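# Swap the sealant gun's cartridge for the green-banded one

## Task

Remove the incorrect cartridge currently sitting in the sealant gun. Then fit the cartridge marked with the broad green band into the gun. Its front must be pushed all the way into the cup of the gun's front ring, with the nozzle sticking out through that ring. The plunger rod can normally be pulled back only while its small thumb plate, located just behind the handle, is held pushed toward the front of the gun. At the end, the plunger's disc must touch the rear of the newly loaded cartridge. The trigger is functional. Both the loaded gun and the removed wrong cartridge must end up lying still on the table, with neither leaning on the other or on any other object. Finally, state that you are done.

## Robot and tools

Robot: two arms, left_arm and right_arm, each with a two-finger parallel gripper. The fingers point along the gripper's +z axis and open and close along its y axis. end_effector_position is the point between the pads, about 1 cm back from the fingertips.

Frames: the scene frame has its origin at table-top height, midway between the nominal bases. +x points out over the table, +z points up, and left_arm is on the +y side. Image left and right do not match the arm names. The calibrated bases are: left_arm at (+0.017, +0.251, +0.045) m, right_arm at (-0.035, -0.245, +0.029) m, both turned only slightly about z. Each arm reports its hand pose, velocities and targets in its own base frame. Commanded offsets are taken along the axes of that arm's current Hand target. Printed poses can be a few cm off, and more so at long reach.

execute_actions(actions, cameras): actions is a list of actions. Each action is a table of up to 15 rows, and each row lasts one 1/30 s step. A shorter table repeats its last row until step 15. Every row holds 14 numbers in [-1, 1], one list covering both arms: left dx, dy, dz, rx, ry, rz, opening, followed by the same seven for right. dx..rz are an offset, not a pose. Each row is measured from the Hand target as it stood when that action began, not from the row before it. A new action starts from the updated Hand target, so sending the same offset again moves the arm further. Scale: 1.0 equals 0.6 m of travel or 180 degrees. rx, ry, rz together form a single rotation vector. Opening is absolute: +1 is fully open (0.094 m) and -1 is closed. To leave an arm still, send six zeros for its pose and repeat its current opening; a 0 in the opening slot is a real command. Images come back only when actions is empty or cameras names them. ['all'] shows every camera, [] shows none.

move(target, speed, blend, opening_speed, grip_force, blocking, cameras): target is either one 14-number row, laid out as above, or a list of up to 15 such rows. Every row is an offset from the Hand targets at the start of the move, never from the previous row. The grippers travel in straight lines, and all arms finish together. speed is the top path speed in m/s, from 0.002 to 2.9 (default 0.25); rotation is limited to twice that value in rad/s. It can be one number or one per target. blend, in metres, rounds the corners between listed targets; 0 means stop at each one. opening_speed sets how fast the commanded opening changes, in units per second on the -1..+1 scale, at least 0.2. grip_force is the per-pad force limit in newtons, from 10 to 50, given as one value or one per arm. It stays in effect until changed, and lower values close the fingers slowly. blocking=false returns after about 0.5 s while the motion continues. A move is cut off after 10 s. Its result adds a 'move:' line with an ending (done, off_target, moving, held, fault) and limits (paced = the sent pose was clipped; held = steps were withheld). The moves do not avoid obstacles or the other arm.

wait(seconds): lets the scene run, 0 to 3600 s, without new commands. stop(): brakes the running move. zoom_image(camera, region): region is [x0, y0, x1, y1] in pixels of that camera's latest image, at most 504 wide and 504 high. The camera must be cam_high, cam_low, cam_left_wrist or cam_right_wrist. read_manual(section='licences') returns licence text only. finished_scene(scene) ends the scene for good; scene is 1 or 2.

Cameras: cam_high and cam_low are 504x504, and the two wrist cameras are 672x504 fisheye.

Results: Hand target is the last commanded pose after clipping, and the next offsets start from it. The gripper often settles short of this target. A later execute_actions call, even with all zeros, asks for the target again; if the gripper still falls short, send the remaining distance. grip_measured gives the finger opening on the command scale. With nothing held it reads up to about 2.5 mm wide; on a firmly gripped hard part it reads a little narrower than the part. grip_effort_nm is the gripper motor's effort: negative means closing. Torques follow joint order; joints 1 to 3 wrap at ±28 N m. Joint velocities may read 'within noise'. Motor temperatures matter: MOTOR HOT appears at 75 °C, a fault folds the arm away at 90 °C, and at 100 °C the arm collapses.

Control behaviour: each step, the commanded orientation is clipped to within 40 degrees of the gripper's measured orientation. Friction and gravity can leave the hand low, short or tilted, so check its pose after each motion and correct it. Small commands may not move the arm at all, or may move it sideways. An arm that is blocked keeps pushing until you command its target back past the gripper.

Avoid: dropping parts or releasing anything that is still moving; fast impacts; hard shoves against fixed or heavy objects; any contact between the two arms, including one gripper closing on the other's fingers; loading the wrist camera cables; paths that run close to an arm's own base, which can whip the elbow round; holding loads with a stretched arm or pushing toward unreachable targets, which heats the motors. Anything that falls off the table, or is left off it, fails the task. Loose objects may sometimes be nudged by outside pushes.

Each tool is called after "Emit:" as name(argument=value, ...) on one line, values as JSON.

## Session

Emit:
execute_actions(actions=[])

Scene clock: 0.00 s.
left_arm: end_effector_position=(+0.3948, +0.0217, +0.0852) grip_measured=+1.000 grip_effort_nm=n/a end_effector_quat_wxyz=(+0.582, -0.042, +0.810, +0.058) | right_arm: end_effector_position=(+0.3962, -0.0378, +0.0804) grip_measured=+1.000 grip_effort_nm=n/a end_effector_quat_wxyz=(+0.567, +0.071, +0.820, -0.030)
Joint positions: left_arm=[-0.013 1.599 0.348 0.925 -0.156 -0.004 0.094] | right_arm=[-0.065 1.589 0.375 0.849 0.069 0.059 0.094]
Joint velocities: within noise
Joint torques (N m): no reading
Motor temperatures (°C): left_arm=[27 40 41 28 30 29 26] | right_arm=[26 52 38 27 26 28 28]
Heat: left arm: 41 °C; right arm: 52 °C.
Hand target: left_arm +0.3982, +0.0209, +0.0920; +0.590, -0.043, +0.805, +0.054 | right_arm +0.4005, -0.0390, +0.0909; +0.579, +0.070, +0.812, -0.033
Tool commands: left_gripper/opening=+1.0 right_gripper/opening=+1.0

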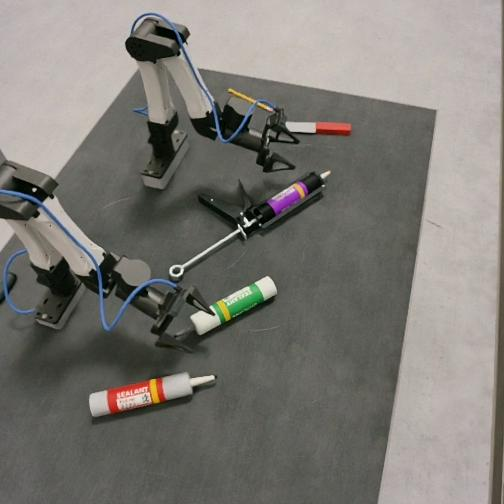

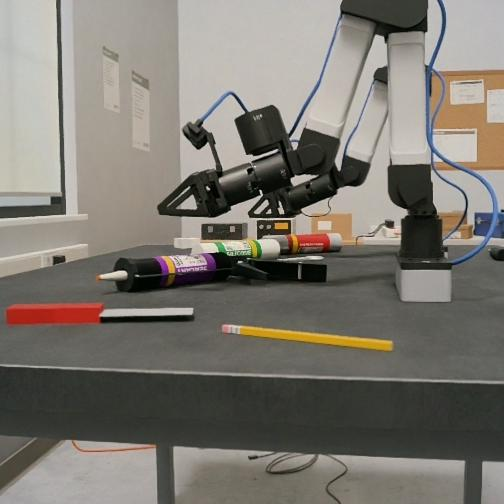

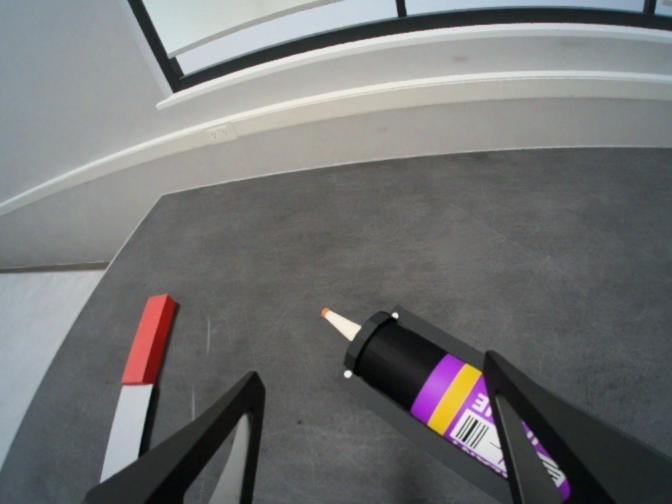

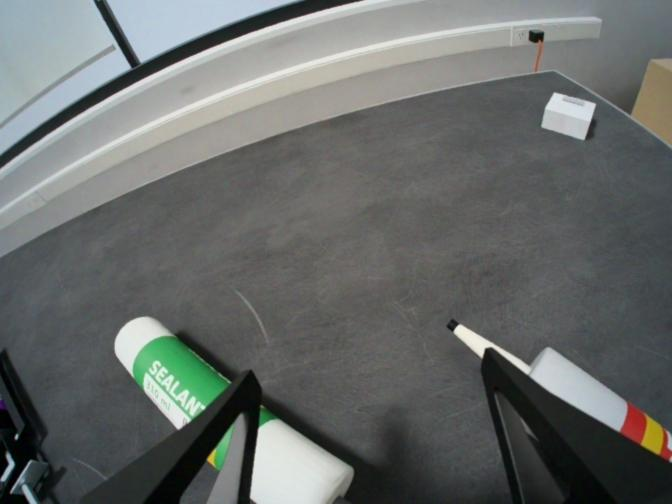

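Emit:
move(target=[-0.267,-0.083,-0.207,0,0.402,0,1,-0.262,0.13,-0.213,0,0.394,0,1], speed=0.35, cameras=["all"])

Scene clock: 3.67 s.
left_arm: end_effector_position=(+0.3432, -0.0403, +0.2707) grip_measured=+1.000 grip_effort_nm=-0.03 end_effector_quat_wxyz=(+0.169, -0.057, +0.984, -0.007) | right_arm: end_effector_position=(+0.3479, +0.0395, +0.2692) grip_measured=+1.000 grip_effort_nm=0.02 end_effector_quat_wxyz=(+0.157, +0.072, +0.984, +0.038)
Joint positions: left_arm=[-0.144 1.672 1.967 -1.529 -0.053 -0.251 0.094] | right_arm=[0.104 1.702 1.999 -1.544 -0.018 0.253 0.094]
Joint torques (N m): left_arm=[0.06 -7.73 6.72 0.8 0.05 -0.12] | right_arm=[0.21 -7.43 8.68 0.96 -0.1 -0.02]
Heat: left arm: 42 °C; right arm: 53 °C.
Hand target: left_arm +0.3357, -0.0447, +0.2801; +0.001, -0.066, +0.998, +0.018 | right_arm +0.3434, +0.0435, +0.2834; +0.000, +0.077, +0.997, +0.014
Off the commanded pose: left_arm 0.013 m, 20 deg | right_arm 0.015 m, 18 deg.
joint sent to its limit (left arm) — joint 4 (wrist pitch), lower limit. The joint targets are off in position and orientation.
joint sent to its limit (right arm) — joint 4 (wrist pitch), lower limit. The joint targets are off in position and orientation.
move: off_target (left_arm, right_arm)

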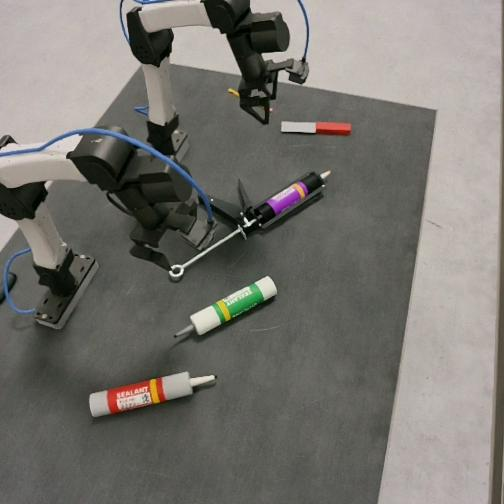

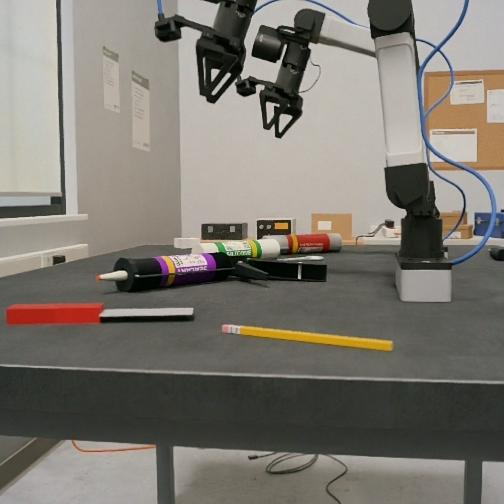

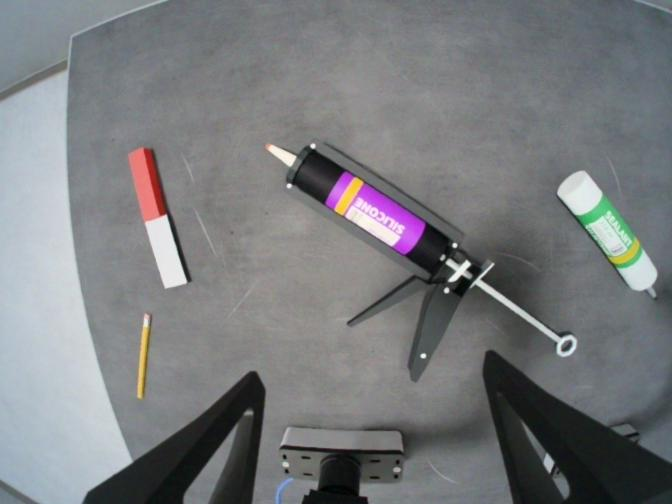

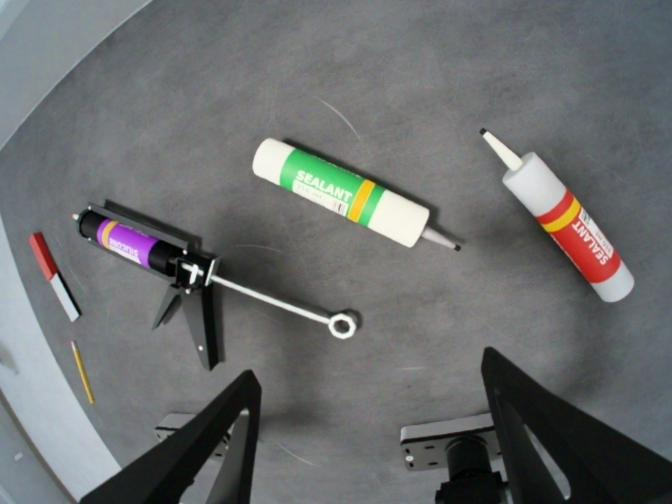

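Emit:
move(target=[0,0,0,0,0,0,1,0.155,0.149,0.353,-0.0935,-0.1487,-0.3488,0.2], speed=0.35, cameras=["cam_left_wrist","cam_right_wrist","cam_high"])

Scene clock: 9.30 s.
left_arm: end_effector_position=(+0.3432, -0.0406, +0.2707) grip_measured=+1.000 grip_effort_nm=-0.03 end_effector_quat_wxyz=(+0.169, -0.058, +0.984, -0.008) | right_arm: end_effector_position=(+0.2629, +0.1438, +0.0710) grip_measured=+0.202 grip_effort_nm=-0.07 end_effector_quat_wxyz=(+0.218, -0.433, +0.866, +0.123)
Joint positions: left_arm=[-0.144 1.672 1.967 -1.529 -0.051 -0.253 0.094] | right_arm=[0.329 1.337 0.776 -0.595 -0.298 -0.534 0.056]
Joint torques (N m): left_arm=[0.09 -7.75 6.72 0.8 0.05 -0.12] | right_arm=[0.18 -4.23 5.61 1.82 -0.4 -0.31]
Heat: left arm: 42 °C; right arm: 54 °C.
Hand target: left_arm +0.3357, -0.0447, +0.2801; +0.001, -0.066, +0.998, +0.018 | right_arm +0.2656, +0.1518, +0.0743; +0.236, -0.447, +0.853, +0.132
Off the commanded pose: left_arm 0.013 m, 20 deg | right_arm 0.009 m, 3 deg.
joint sent to its limit (left arm) — joint 4 (wrist pitch), lower limit. The joint targets are off in position and orientation.
move: off_target (right_arm)
Images, in order (width x height): cam_high 504x504, cam_left_wrist 672x504, cam_right_wrist 672x504.

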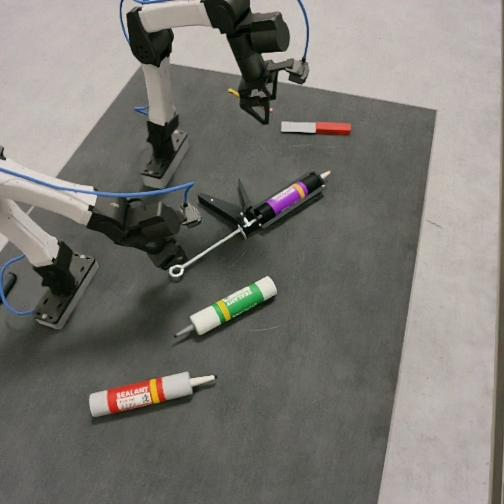

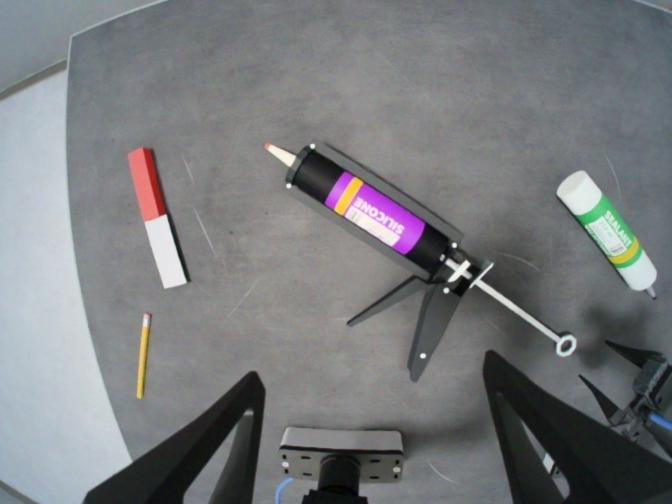

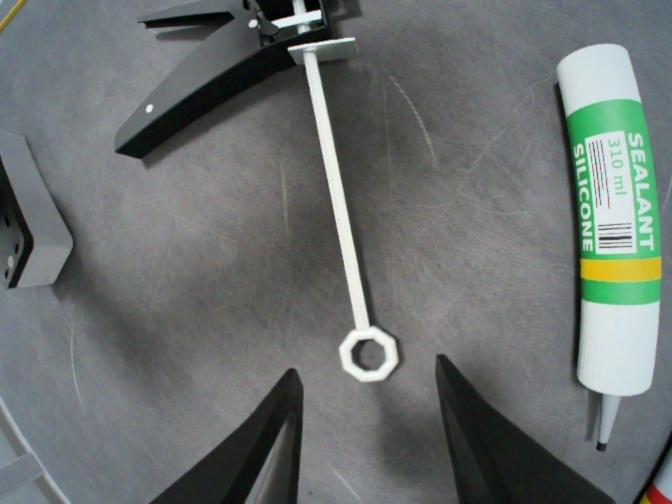

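Emit:
move(target=[0,0,0,0,0,0,0.0,-0.002,0.0147,0.0987,0,-0.056,-0.028,-0.3], speed=0.2, cameras=["cam_left_wrist","cam_right_wrist"])

Scene clock: 12.23 s.
left_arm: end_effector_position=(+0.3432, -0.0406, +0.2707) grip_measured=+0.003 grip_effort_nm=-0.17 end_effector_quat_wxyz=(+0.169, -0.058, +0.984, -0.008) | right_arm: end_effector_position=(+0.2756, +0.1738, +0.0218) grip_measured=-0.298 grip_effort_nm=-0.07 end_effector_quat_wxyz=(+0.302, -0.460, +0.822, +0.149)
Joint positions: left_arm=[-0.144 1.672 1.967 -1.529 -0.051 -0.253 0.047] | right_arm=[0.371 1.46 0.542 -0.058 -0.365 -0.537 0.033]
Joint torques (N m): left_arm=[0.09 -7.73 6.74 0.8 0.05 -0.11] | right_arm=[0.58 -3.69 5 2.2 -0.41 -0.15]
Heat: left arm: 42 °C; right arm: 54 °C.
Hand target: left_arm +0.3357, -0.0447, +0.2801; +0.001, -0.066, +0.998, +0.018 | right_arm +0.2758, +0.1834, +0.0245; +0.316, -0.471, +0.808, +0.160
Off the commanded pose: left_arm 0.013 m, 20 deg | right_arm 0.010 m, 3 deg.
joint sent to its limit (left arm) — joint 4 (wrist pitch), lower limit. The joint targets are off in position and orientation.
move: off_target (right_arm)

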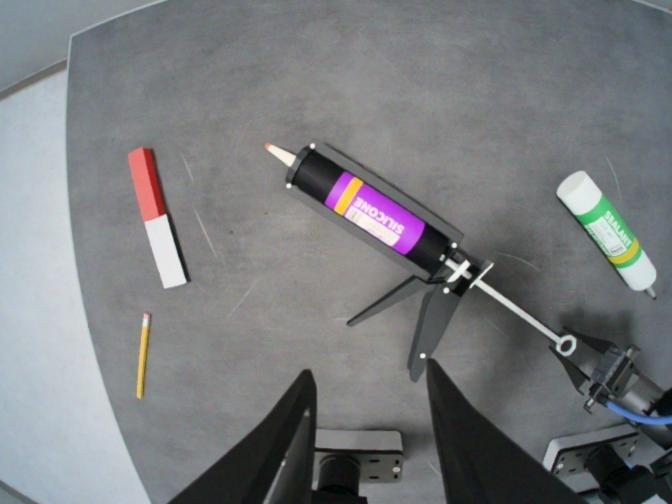

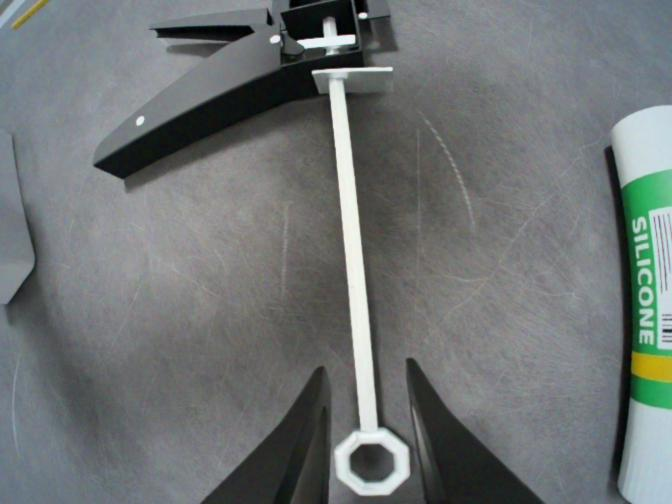

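Emit:
move(target=[0.091,-0.3275,0.25,0,0,0.234,-1,0.034,0.0015,0.041,0,0,0,-0.5], speed=0.25, cameras=["cam_left_wrist","cam_right_wrist","cam_high"])

Scene clock: 14.93 s.
left_arm: end_effector_position=(+0.2983, -0.2349, +0.1220) grip_measured=-0.984 grip_effort_nm=-0.86 end_effector_quat_wxyz=(-0.017, +0.291, +0.956, +0.025) | right_arm: end_effector_position=(+0.2772, +0.1744, -0.0099) grip_measured=-0.498 grip_effort_nm=-0.07 end_effector_quat_wxyz=(+0.302, -0.460, +0.821, +0.149)
Joint positions: left_arm=[-0.682 2.047 1.892 -1.466 -0.033 -0.092 0.001] | right_arm=[0.371 1.589 0.485 0.13 -0.365 -0.537 0.024]
Joint torques (N m): left_arm=[0.29 -8.95 7.32 0.47 0.06 0.12] | right_arm=[0.7 -4.03 4.33 2.21 -0.4 -0.14]
Heat: left arm: 42 °C; right arm: 54 °C.
Hand target: left_arm +0.3075, -0.2410, +0.1228; -0.006, +0.297, +0.955, +0.017 | right_arm +0.2766, +0.1841, -0.0075; +0.316, -0.471, +0.808, +0.160
Off the commanded pose: left_arm 0.011 m, 2 deg | right_arm 0.010 m, 3 deg.
move: off_target (left_arm, right_arm)
Images, in order (width x height): cam_high 504x504, cam_left_wrist 672x504, cam_right_wrist 672x504.

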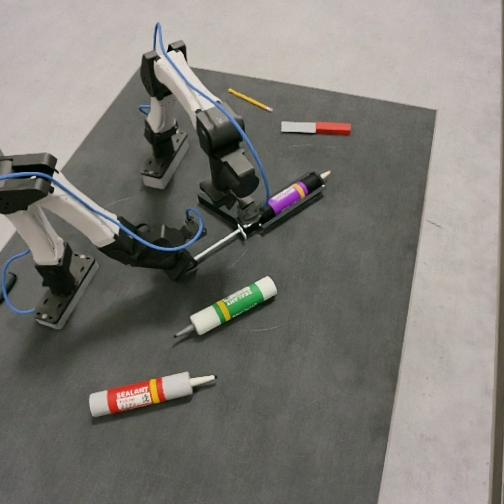

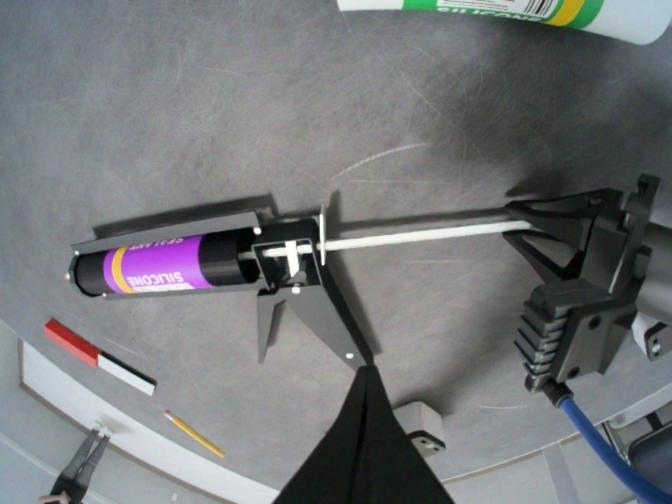

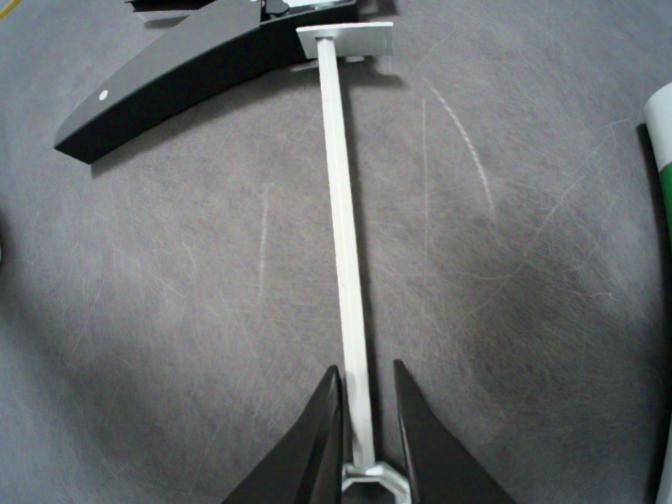

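Emit:
move(target=[-0.0265,0.0045,0.225,0,0,0,-1,0,0.008,0,0,0,0,-0.5], speed=0.2, cameras=["cam_left_wrist","cam_right_wrist"])

Emit:
move(target=[0,0,0,0,0,0,-1,0,0,0,0,0,0,-0.95], cameras=["cam_left_wrist","cam_right_wrist"])

Scene clock: 17.17 s.
left_arm: end_effector_position=(+0.3143, -0.2440, -0.0046) grip_measured=-0.984 grip_effort_nm=-0.86 end_effector_quat_wxyz=(-0.010, +0.296, +0.955, +0.021) | right_arm: end_effector_position=(+0.2706, +0.1781, -0.0128) grip_measured=-0.498 grip_effort_nm=-0.06 end_effector_quat_wxyz=(+0.299, -0.468, +0.818, +0.152)
Joint positions: left_arm=[-0.674 2.174 1.579 -1.009 -0.033 -0.073 0.001] | right_arm=[0.389 1.589 0.471 0.139 -0.365 -0.537 0.024]
Joint torques (N m): left_arm=[1.21 -9.87 4.75 0.68 0.06 0.13] | right_arm=[0.59 -4.68 4.29 2.2 -0.29 -0.02]
Heat: left arm: 42 °C; right arm: 54 °C.
Hand target: left_arm +0.3220, -0.2428, -0.0124; -0.006, +0.297, +0.955, +0.017 | right_arm +0.2725, +0.1865, -0.0076; +0.316, -0.471, +0.808, +0.160
Off the commanded pose: left_arm 0.011 m, 1 deg | right_arm 0.010 m, 2 deg.
move: off_target (left_arm)

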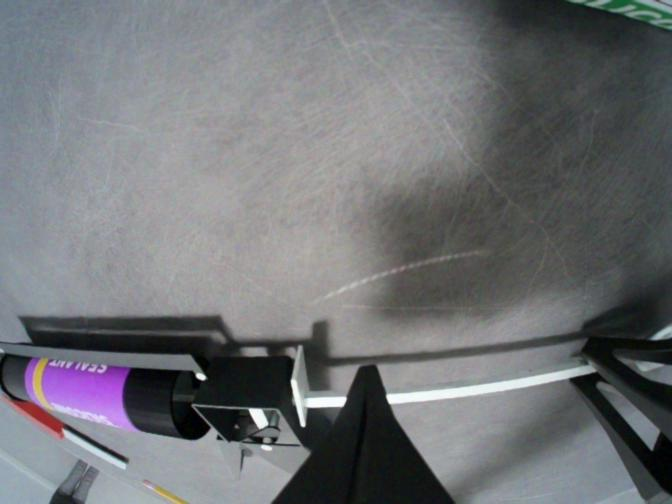

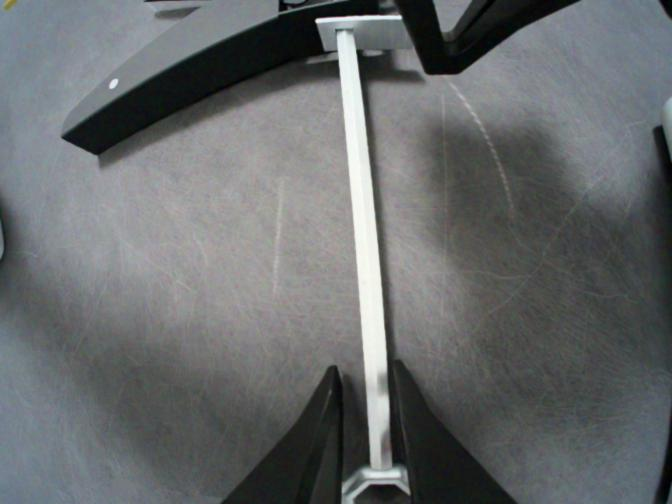

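Scene clock: 17.97 s.
left_arm: end_effector_position=(+0.3143, -0.2440, -0.0046) grip_measured=-0.984 grip_effort_nm=-0.86 end_effector_quat_wxyz=(-0.010, +0.296, +0.955, +0.021) | right_arm: end_effector_position=(+0.2734, +0.1771, -0.0120) grip_measured=-0.821 grip_effort_nm=-1.01 end_effector_quat_wxyz=(+0.302, -0.459, +0.822, +0.149)
Joint positions: left_arm=[-0.674 2.174 1.579 -1.009 -0.033 -0.073 0.001] | right_arm=[0.388 1.589 0.471 0.148 -0.356 -0.52 0.008]
Joint torques (N m): left_arm=[1.21 -9.87 4.75 0.68 0.06 0.13] | right_arm=[0.69 -4.7 4.34 2.13 -0.38 -0.17]
Heat: left arm: 42 °C; right arm: 54 °C.
Hand target: left_arm +0.3220, -0.2428, -0.0124; -0.006, +0.297, +0.955, +0.017 | right_arm +0.2725, +0.1865, -0.0076; +0.316, -0.471, +0.808, +0.160
Off the commanded pose: left_arm 0.011 m, 1 deg | right_arm 0.010 m, 3 deg.
move: done

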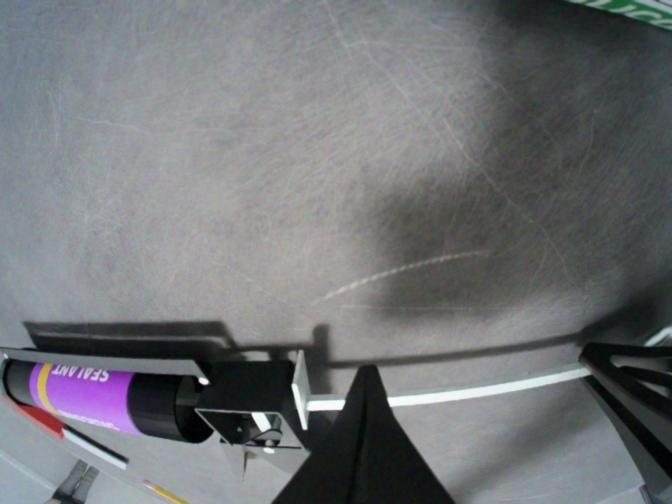

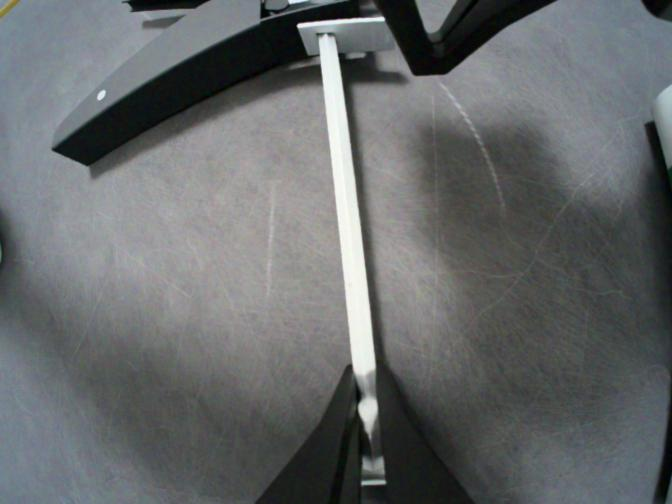

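Emit:
zoom_image(camera="cam_left_wrist", region=[180, 320, 420, 500])

Emit:
zoom_image(camera="cam_right_wrist", region=[240, 0, 520, 160])

Scaled by 2.100 from the camera's image (finer frame: 960x720).

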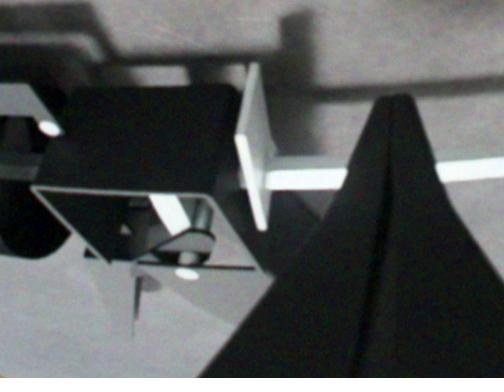

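Scaled by 1.800 from the camera's image (finer frame: 960x720).

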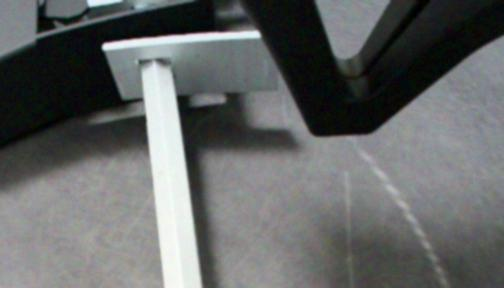

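Emit:
move(target=[[0.02,0,0,0,0,0,-1,0,0,0,0,0,0,-0.95],[0.02,0.07,0,0,0,0,-1,0,0,0,0,0,0,-0.95]], speed=0.12, cameras=["cam_left_wrist","cam_right_wrist"])

Scene clock: 20.50 s.
left_arm: end_effector_position=(+0.3200, -0.2117, -0.0186) grip_measured=-0.984 grip_effort_nm=-0.86 end_effector_quat_wxyz=(-0.032, +0.302, +0.953, +0.010) | right_arm: end_effector_position=(+0.2737, +0.1788, -0.0112) grip_measured=-0.821 grip_effort_nm=-1.01 end_effector_quat_wxyz=(+0.305, -0.461, +0.820, +0.150)
Joint positions: left_arm=[-0.585 2.174 1.517 -0.982 -0.002 0.029 0.001] | right_arm=[0.392 1.589 0.471 0.154 -0.356 -0.52 0.008]
Joint torques (N m): left_arm=[2.48 -13.87 4.11 0.56 -0.29 0.13] | right_arm=[0.68 -4.71 4.34 2.07 -0.38 -0.17]
Motor temperatures (°C): left_arm=[27 43 42 29 29 29 26] | right_arm=[26 54 39 32 26 28 29]
Heat: left arm: 43 °C; right arm: 54 °C.
Hand target: left_arm +0.3359, -0.2014, -0.0109; -0.006, +0.297, +0.955, +0.017 | right_arm +0.2725, +0.1865, -0.0076; +0.316, -0.471, +0.808, +0.160
Off the commanded pose: left_arm 0.020 m, 3 deg | right_arm 0.009 m, 2 deg.
move: off_target (left_arm)

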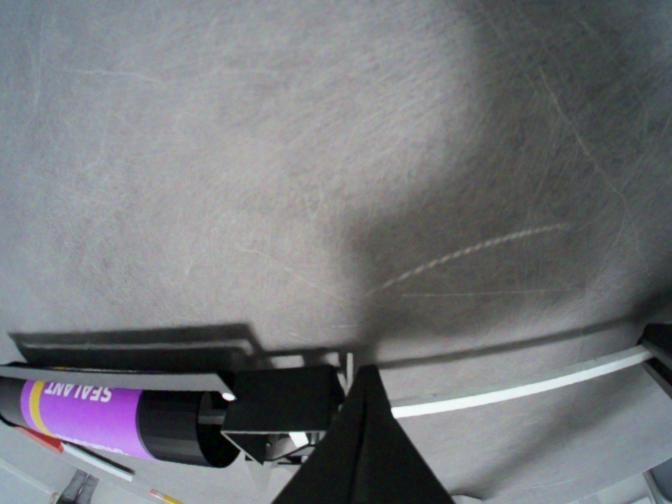

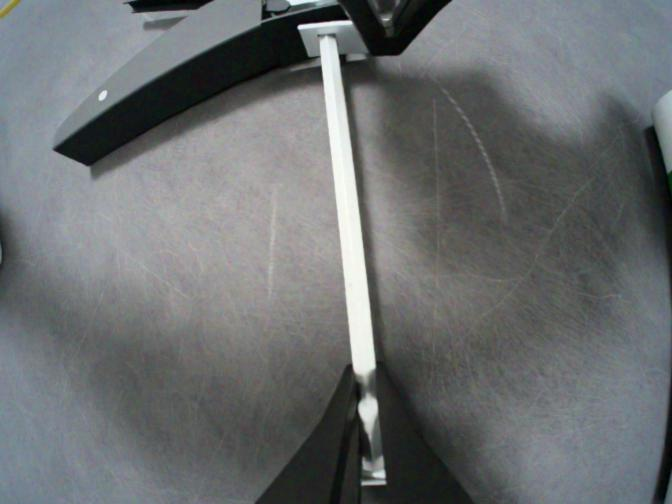

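Emit:
move(target=[[0,0.05,-0.013,0,0,0,-1,0.05,0.0025,-0.044,0,0,0,-0.95],[0,0.1,-0.013,0,0,0,-1,0.0998,0.005,-0.088,0,0,0,-0.95]], speed=0.12, cameras=["cam_left_wrist","cam_right_wrist"])

Scene clock: 22.97 s.
left_arm: end_effector_position=(+0.3085, -0.2151, -0.0036) grip_measured=-0.985 grip_effort_nm=-0.85 end_effector_quat_wxyz=(-0.072, +0.318, +0.940, -0.101) | right_arm: end_effector_position=(+0.2446, +0.1315, -0.0046) grip_measured=-0.821 grip_effort_nm=-1.02 end_effector_quat_wxyz=(+0.340, -0.480, +0.795, +0.149)
Joint positions: left_arm=[-0.506 2.159 1.534 -1.054 0.225 0.16 0.001] | right_arm=[0.188 1.386 0.289 0.128 -0.5 -0.74 0.008]
Joint torques (N m): left_arm=[7.83 -12.92 6.93 0.5 -2.56 0.21] | right_arm=[-3.22 -5.85 3.86 0.59 -0.48 -0.32]
Heat: left arm: 44 °C; right arm: 54 °C.
Hand target: left_arm +0.3699, -0.1523, -0.0013; -0.006, +0.297, +0.955, +0.017 | right_arm +0.2295, +0.1192, -0.0078; +0.316, -0.471, +0.808, +0.160
Off the commanded pose: left_arm 0.088 m, 16 deg | right_arm 0.020 m, 4 deg.
move: off_target (left_arm, right_arm)

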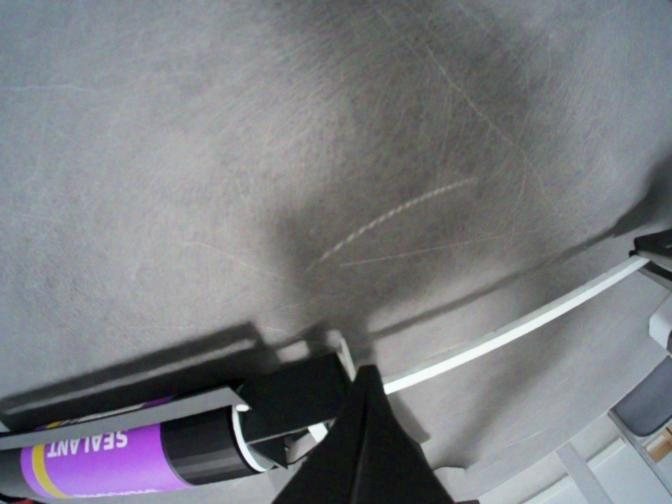

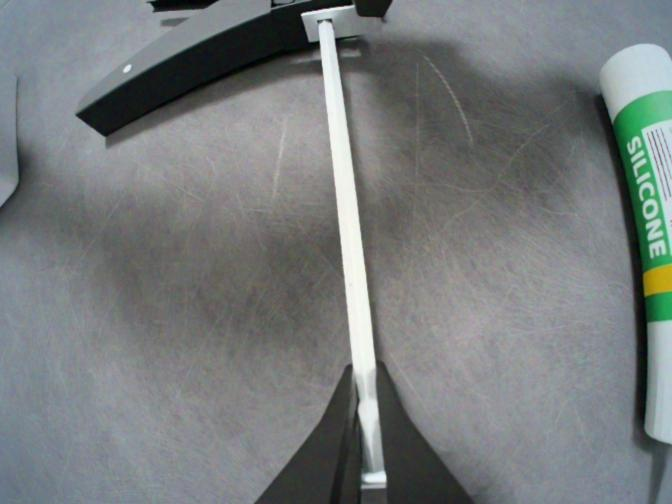

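Emit:
zoom_image(camera="cam_left_wrist", region=[0, 300, 440, 504])

Emit:
zoom_image(camera="cam_right_wrist", region=[240, 0, 520, 160])

Scaled by 1.145 from the camera's image (finer frame: 960x720).

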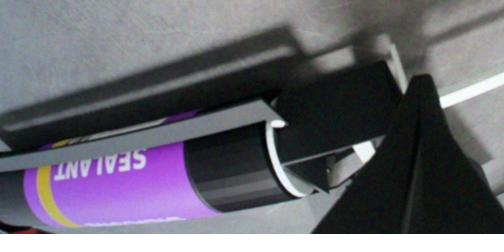

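Scaled by 1.800 from the camera's image (finer frame: 960x720).

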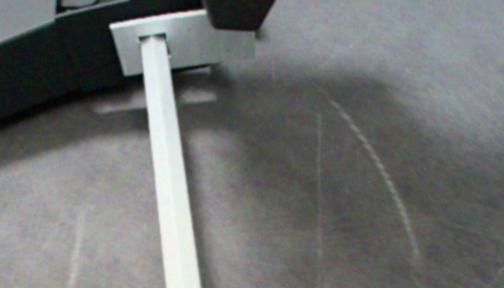

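Emit:
move(target=[[0,0.03,0,0,0,0,-1,0.02,0.001,-0.02,0,0,0,-0.95],[0,-0.12,0,0,0,0,-1,-0.02,0,0.02,0,0,0,-0.95],[0,-0.17,-0.15,0,0,0,-1,-0.04,0,0.04,0,0,0,-0.95]], speed=0.15, cameras=["cam_left_wrist","cam_right_wrist","cam_high"])

Scene clock: 27.30 s.
left_arm: end_effector_position=(+0.3070, -0.2377, +0.0680) grip_measured=-0.985 grip_effort_nm=-0.85 end_effector_quat_wxyz=(-0.026, +0.305, +0.952, +0.019) | right_arm: end_effector_position=(+0.2355, +0.1440, -0.0152) grip_measured=-0.821 grip_effort_nm=-1.01 end_effector_quat_wxyz=(+0.308, -0.475, +0.807, +0.168)
Joint positions: left_arm=[-0.667 2.099 1.755 -1.29 -0.018 -0.047 0.001] | right_arm=[0.254 1.438 0.306 0.119 -0.479 -0.671 0.008]
Joint torques (N m): left_arm=[-0.13 -13.57 7.38 0.07 -0.11 -0.12] | right_arm=[0.9 -2.43 7.73 1.69 0.09 0.08]
Heat: left arm: 45 °C; right arm: 54 °C.
Hand target: left_arm +0.3122, -0.2396, +0.0856; -0.006, +0.297, +0.955, +0.017 | right_arm +0.2467, +0.1484, -0.0099; +0.316, -0.471, +0.808, +0.160
Off the commanded pose: left_arm 0.018 m, 3 deg | right_arm 0.013 m, 1 deg.
move: off_target (left_arm, right_arm)
Images, in order (width x height): cam_high 504x504, cam_left_wrist 672x504, cam_right_wrist 672x504.

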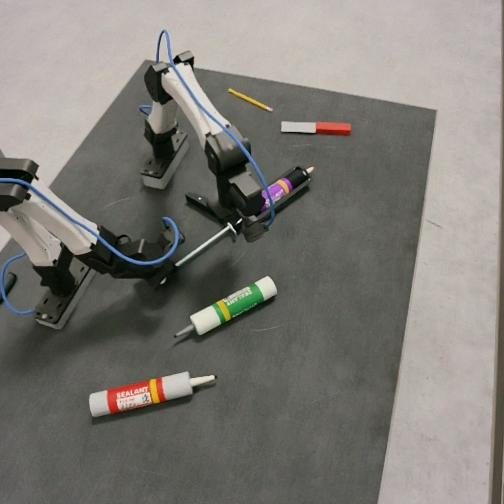

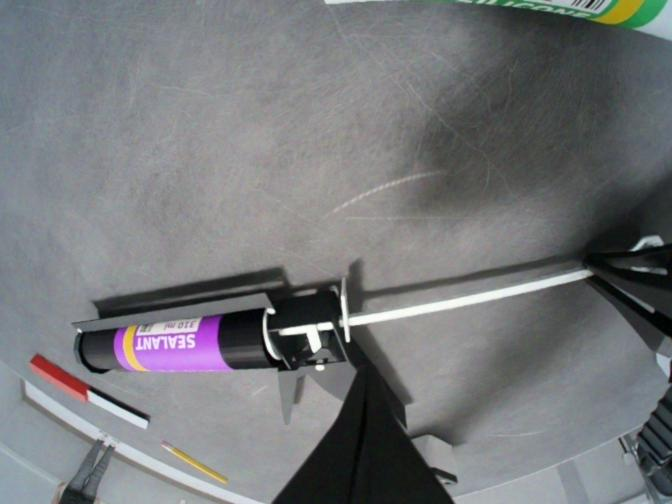

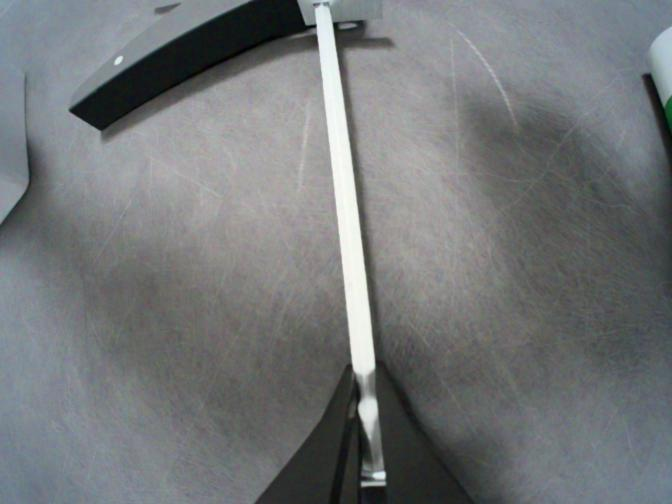

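Emit:
zoom_image(camera="cam_left_wrist", region=[50, 260, 390, 440])

Scaled by 1.482 from the camera's image (finer frame: 960x720).

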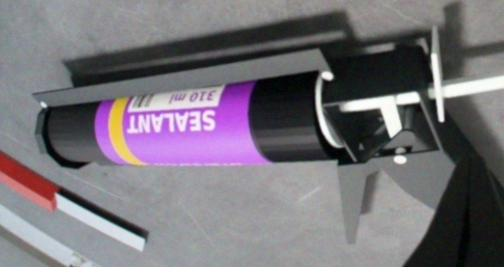

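Emit:
move(target=[[0,0,-0.1,0,0,0,-0.5,0,0,0,0,0,0,-0.3],[0.099,0.2555,-0.1,0,0,0.486,0.5,-0.088,-0.005,-0.1,0,0,0,-0.3]], speed=0.25, cameras=["cam_left_wrist","cam_right_wrist","cam_high"])

Scene clock: 34.07 s.
left_arm: end_effector_position=(+0.3468, -0.0830, +0.1405) grip_measured=+0.497 grip_effort_nm=0.12 end_effector_quat_wxyz=(-0.037, +0.870, +0.491, -0.010) | right_arm: end_effector_position=(+0.2405, +0.1444, +0.0547) grip_measured=-0.302 grip_effort_nm=0.10 end_effector_quat_wxyz=(+0.303, -0.471, +0.812, +0.164)
Joint positions: left_arm=[-0.254 1.97 1.853 -1.52 -0.039 1.859 0.07] | right_arm=[0.259 1.188 0.505 -0.337 -0.465 -0.66 0.033]
Joint torques (N m): left_arm=[1.11 -13.41 4.16 0.42 -0.04 0.18] | right_arm=[0.64 -4.27 10.09 1.31 -0.07 -0.03]
Heat: left arm: 47 °C; right arm: 54 °C.
Hand target: left_arm +0.3502, -0.0819, +0.1514; -0.016, +0.874, +0.485, +0.009 | right_arm +0.2466, +0.1483, +0.0701; +0.316, -0.471, +0.808, +0.160
Off the commanded pose: left_arm 0.012 m, 3 deg | right_arm 0.017 m, 2 deg.
move: off_target (left_arm, right_arm); target 2's new opening was sent with left_arm's hand 0.012 m and 3 deg from that target
Images, in order (width x height): cam_high 504x504, cam_left_wrist 672x504, cam_right_wrist 672x504.

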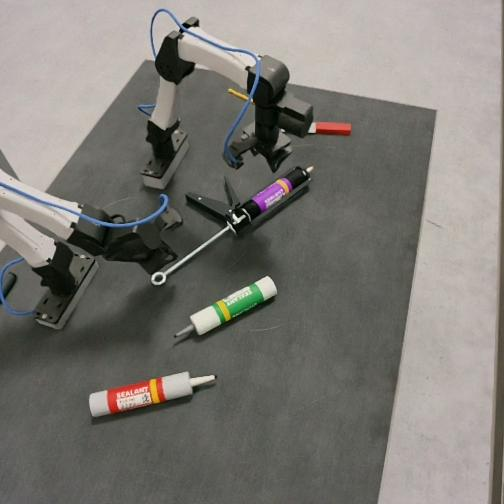

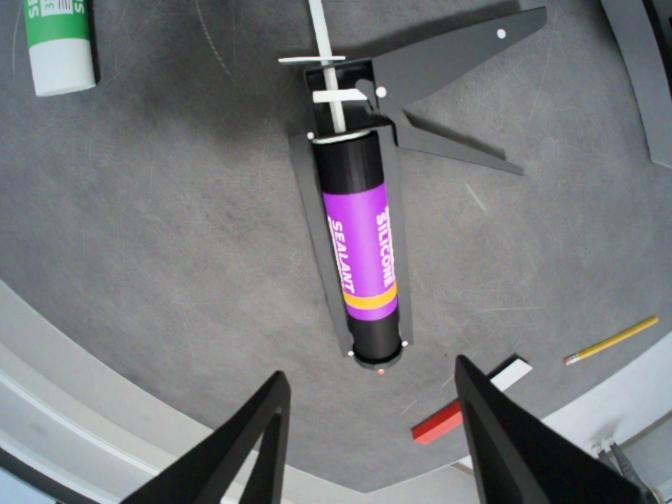

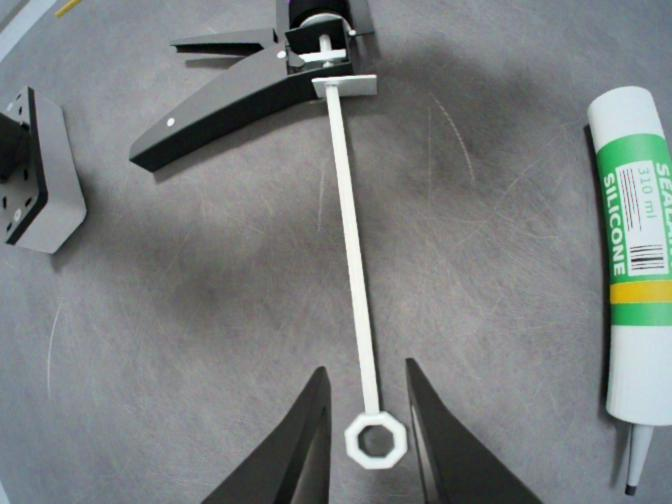

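Emit:
move(target=[0.0175,-0.0197,0.19,0,0,-0.005,0.4,0,0,0,0,0,0,-0.3], speed=0.25, cameras=["cam_left_wrist","cam_low"])

Scene clock: 36.10 s.
left_arm: end_effector_position=(+0.3403, -0.0654, +0.0358) grip_measured=+0.403 grip_effort_nm=-0.17 end_effector_quat_wxyz=(-0.028, +0.868, +0.495, -0.002) | right_arm: end_effector_position=(+0.2405, +0.1444, +0.0547) grip_measured=-0.302 grip_effort_nm=0.10 end_effector_quat_wxyz=(+0.303, -0.471, +0.812, +0.164)
Joint positions: left_arm=[-0.21 1.942 1.396 -1.065 -0.039 1.895 0.066] | right_arm=[0.259 1.188 0.505 -0.337 -0.465 -0.66 0.033]
Joint torques (N m): left_arm=[1.11 -10.65 4.14 0.49 -0.04 0.18] | right_arm=[0.62 -4.26 10.09 1.3 -0.07 -0.03]
Heat: left arm: 47 °C; right arm: 54 °C.
Hand target: left_arm +0.3456, -0.0626, +0.0381; -0.016, +0.871, +0.492, +0.009 | right_arm +0.2466, +0.1483, +0.0701; +0.316, -0.471, +0.808, +0.160
Off the commanded pose: left_arm 0.006 m, 2 deg | right_arm 0.017 m, 2 deg.
move: done
Images, in order (width x height): cam_low 504x504, cam_left_wrist 672x504.

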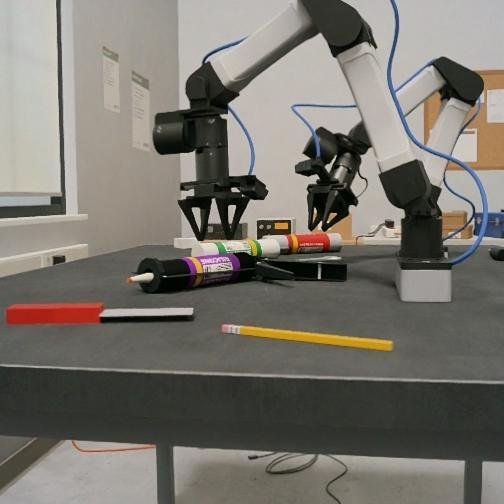

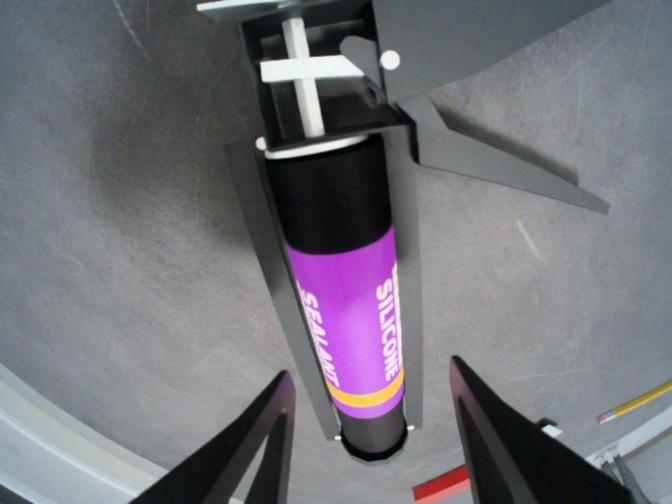

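Emit:
move(target=[0.0,0.003,0.078,0,0,0,0.4,0,0,0,0,0,0,-0.3], speed=0.15, cameras=["cam_left_wrist","cam_low"])

Scene clock: 37.53 s.
left_arm: end_effector_position=(+0.3433, -0.0661, -0.0013) grip_measured=+0.403 grip_effort_nm=-0.17 end_effector_quat_wxyz=(-0.019, +0.869, +0.494, +0.008) | right_arm: end_effector_position=(+0.2405, +0.1444, +0.0547) grip_measured=-0.302 grip_effort_nm=0.10 end_effector_quat_wxyz=(+0.303, -0.471, +0.812, +0.164)
Joint positions: left_arm=[-0.21 1.981 1.293 -0.896 -0.039 1.898 0.066] | right_arm=[0.259 1.188 0.505 -0.337 -0.465 -0.66 0.033]
Joint torques (N m): left_arm=[1.36 -7.91 4.18 0.57 -0.04 0.17] | right_arm=[0.64 -4.27 10.09 1.31 -0.07 -0.03]
Heat: left arm: 47 °C; right arm: 53 °C.
Hand target: left_arm +0.3471, -0.0618, -0.0087; -0.016, +0.871, +0.492, +0.009 | right_arm +0.2466, +0.1483, +0.0701; +0.316, -0.471, +0.808, +0.160
Off the commanded pose: left_arm 0.009 m, 0 deg | right_arm 0.017 m, 2 deg.
move: done
Images, in order (width x height): cam_low 504x504, cam_left_wrist 672x504.

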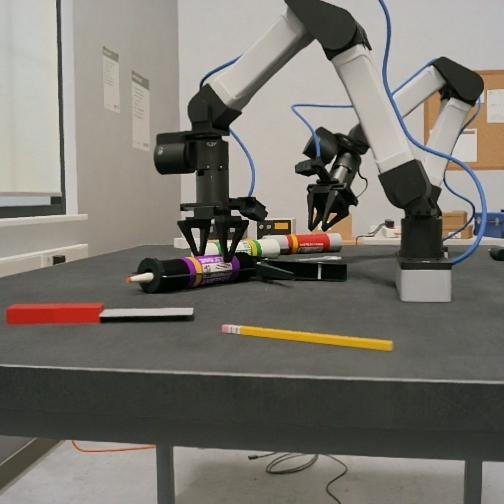

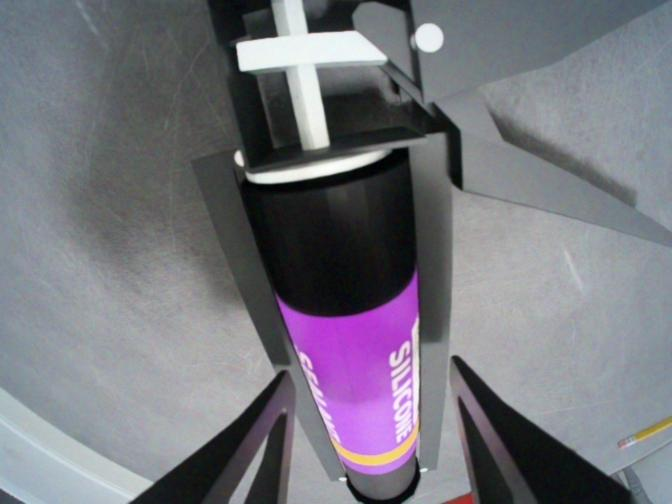

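Emit:
move(target=[[0.0,0.004,0.009,0,0,0,0.4,0,0,0,0,0,0,-0.3],[0.0,0.004,0.009,0,0,0,-0.2,0,0,0,0,0,0,-0.3]], speed=0.15, grip_force=40, cameras=["cam_left_wrist","cam_low"])

Scene clock: 40.10 s.
left_arm: end_effector_position=(+0.3462, -0.0667, -0.0069) grip_measured=-0.054 grip_effort_nm=-0.87 end_effector_quat_wxyz=(-0.018, +0.870, +0.494, +0.009) | right_arm: end_effector_position=(+0.2405, +0.1444, +0.0547) grip_measured=-0.302 grip_effort_nm=0.10 end_effector_quat_wxyz=(+0.303, -0.471, +0.812, +0.164)
Joint positions: left_arm=[-0.21 1.998 1.293 -0.876 -0.039 1.899 0.044] | right_arm=[0.259 1.188 0.505 -0.337 -0.465 -0.66 0.033]
Joint torques (N m): left_arm=[1.22 -7.98 4.25 0.53 -0.04 0.15] | right_arm=[0.64 -4.27 10.1 1.3 -0.07 -0.03]
Heat: left arm: 47 °C; right arm: 53 °C.
Hand target: left_arm +0.3492, -0.0628, -0.0142; -0.016, +0.871, +0.492, +0.009 | right_arm +0.2466, +0.1483, +0.0701; +0.316, -0.471, +0.808, +0.160
Off the commanded pose: left_arm 0.009 m, 0 deg | right_arm 0.017 m, 2 deg.
grip_force (N): 40, 40
move: done
Images, in order (width x height): cam_low 504x504, cam_left_wrist 672x504.

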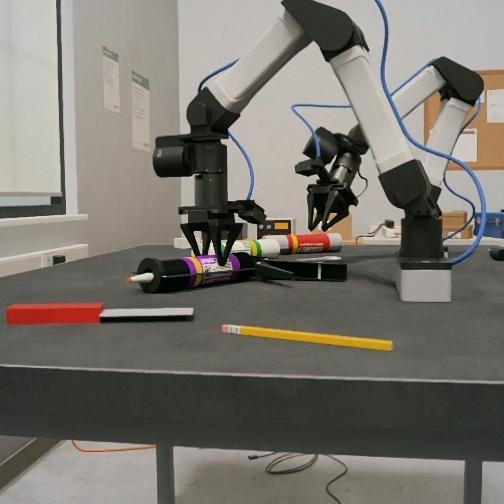

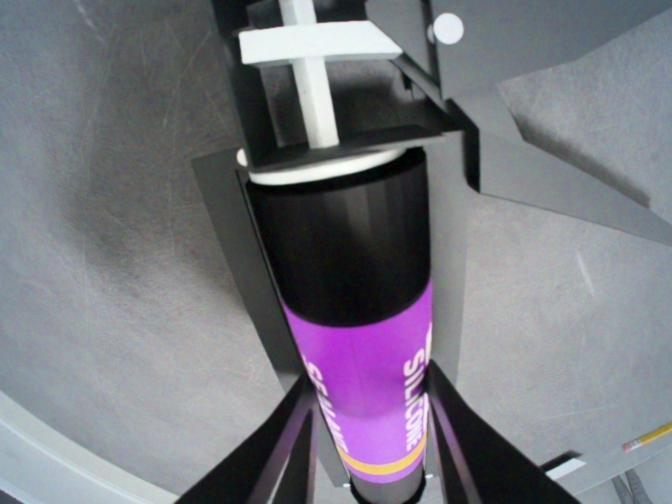

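Emit:
move(target=[[0.0,0,-0.02,0,-0.0278,0,-0.2,0,0,0,0,0,0,-0.3],[0.0,0,-0.045,0,-0.0556,0,-0.2,0,0,0,0,0,0,-0.3]], speed=0.1, cameras=["cam_left_wrist","cam_low"])

Scene clock: 42.37 s.
left_arm: end_effector_position=(+0.3454, -0.0622, +0.0078) grip_measured=-0.055 grip_effort_nm=-0.87 end_effector_quat_wxyz=(+0.014, +0.868, +0.494, -0.054) | right_arm: end_effector_position=(+0.2405, +0.1444, +0.0547) grip_measured=-0.302 grip_effort_nm=0.10 end_effector_quat_wxyz=(+0.303, -0.471, +0.812, +0.164)
Joint positions: left_arm=[-0.134 2.021 1.387 -1.006 0.088 1.976 0.044] | right_arm=[0.259 1.188 0.505 -0.337 -0.465 -0.66 0.033]
Joint torques (N m): left_arm=[1.13 -8.8 7.32 -0.15 0.43 0.15] | right_arm=[0.64 -4.26 10.09 1.31 -0.07 -0.03]
Heat: left arm: 47 °C; right arm: 53 °C.
Hand target: left_arm +0.3492, -0.0638, +0.0128; +0.027, +0.868, +0.491, -0.067 | right_arm +0.2466, +0.1483, +0.0701; +0.316, -0.471, +0.808, +0.160
Off the commanded pose: left_arm 0.006 m, 2 deg | right_arm 0.017 m, 2 deg.
grip_force (N): 40, 40
move: done
Images, in order (width x height): cam_low 504x504, cam_left_wrist 672x504.

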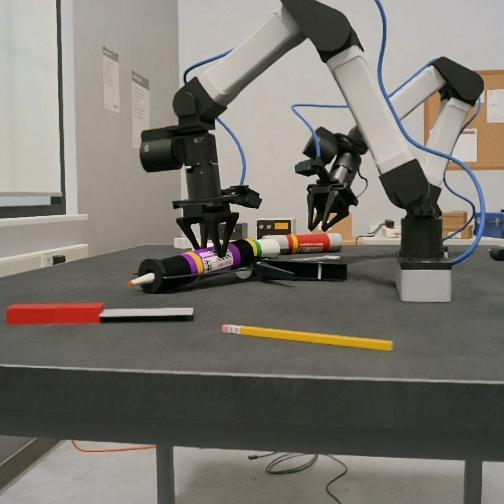

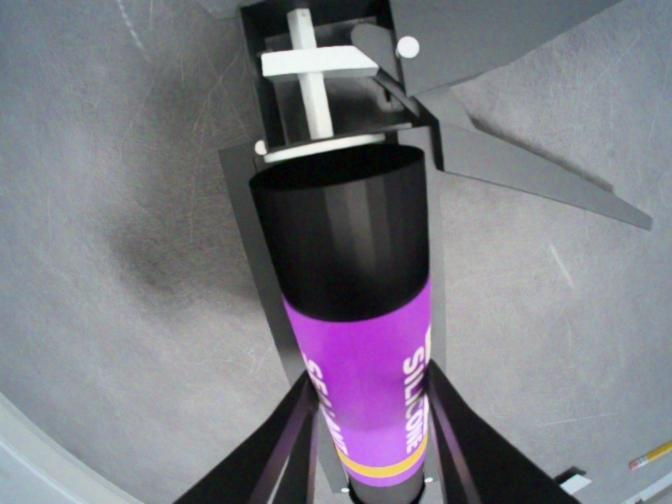

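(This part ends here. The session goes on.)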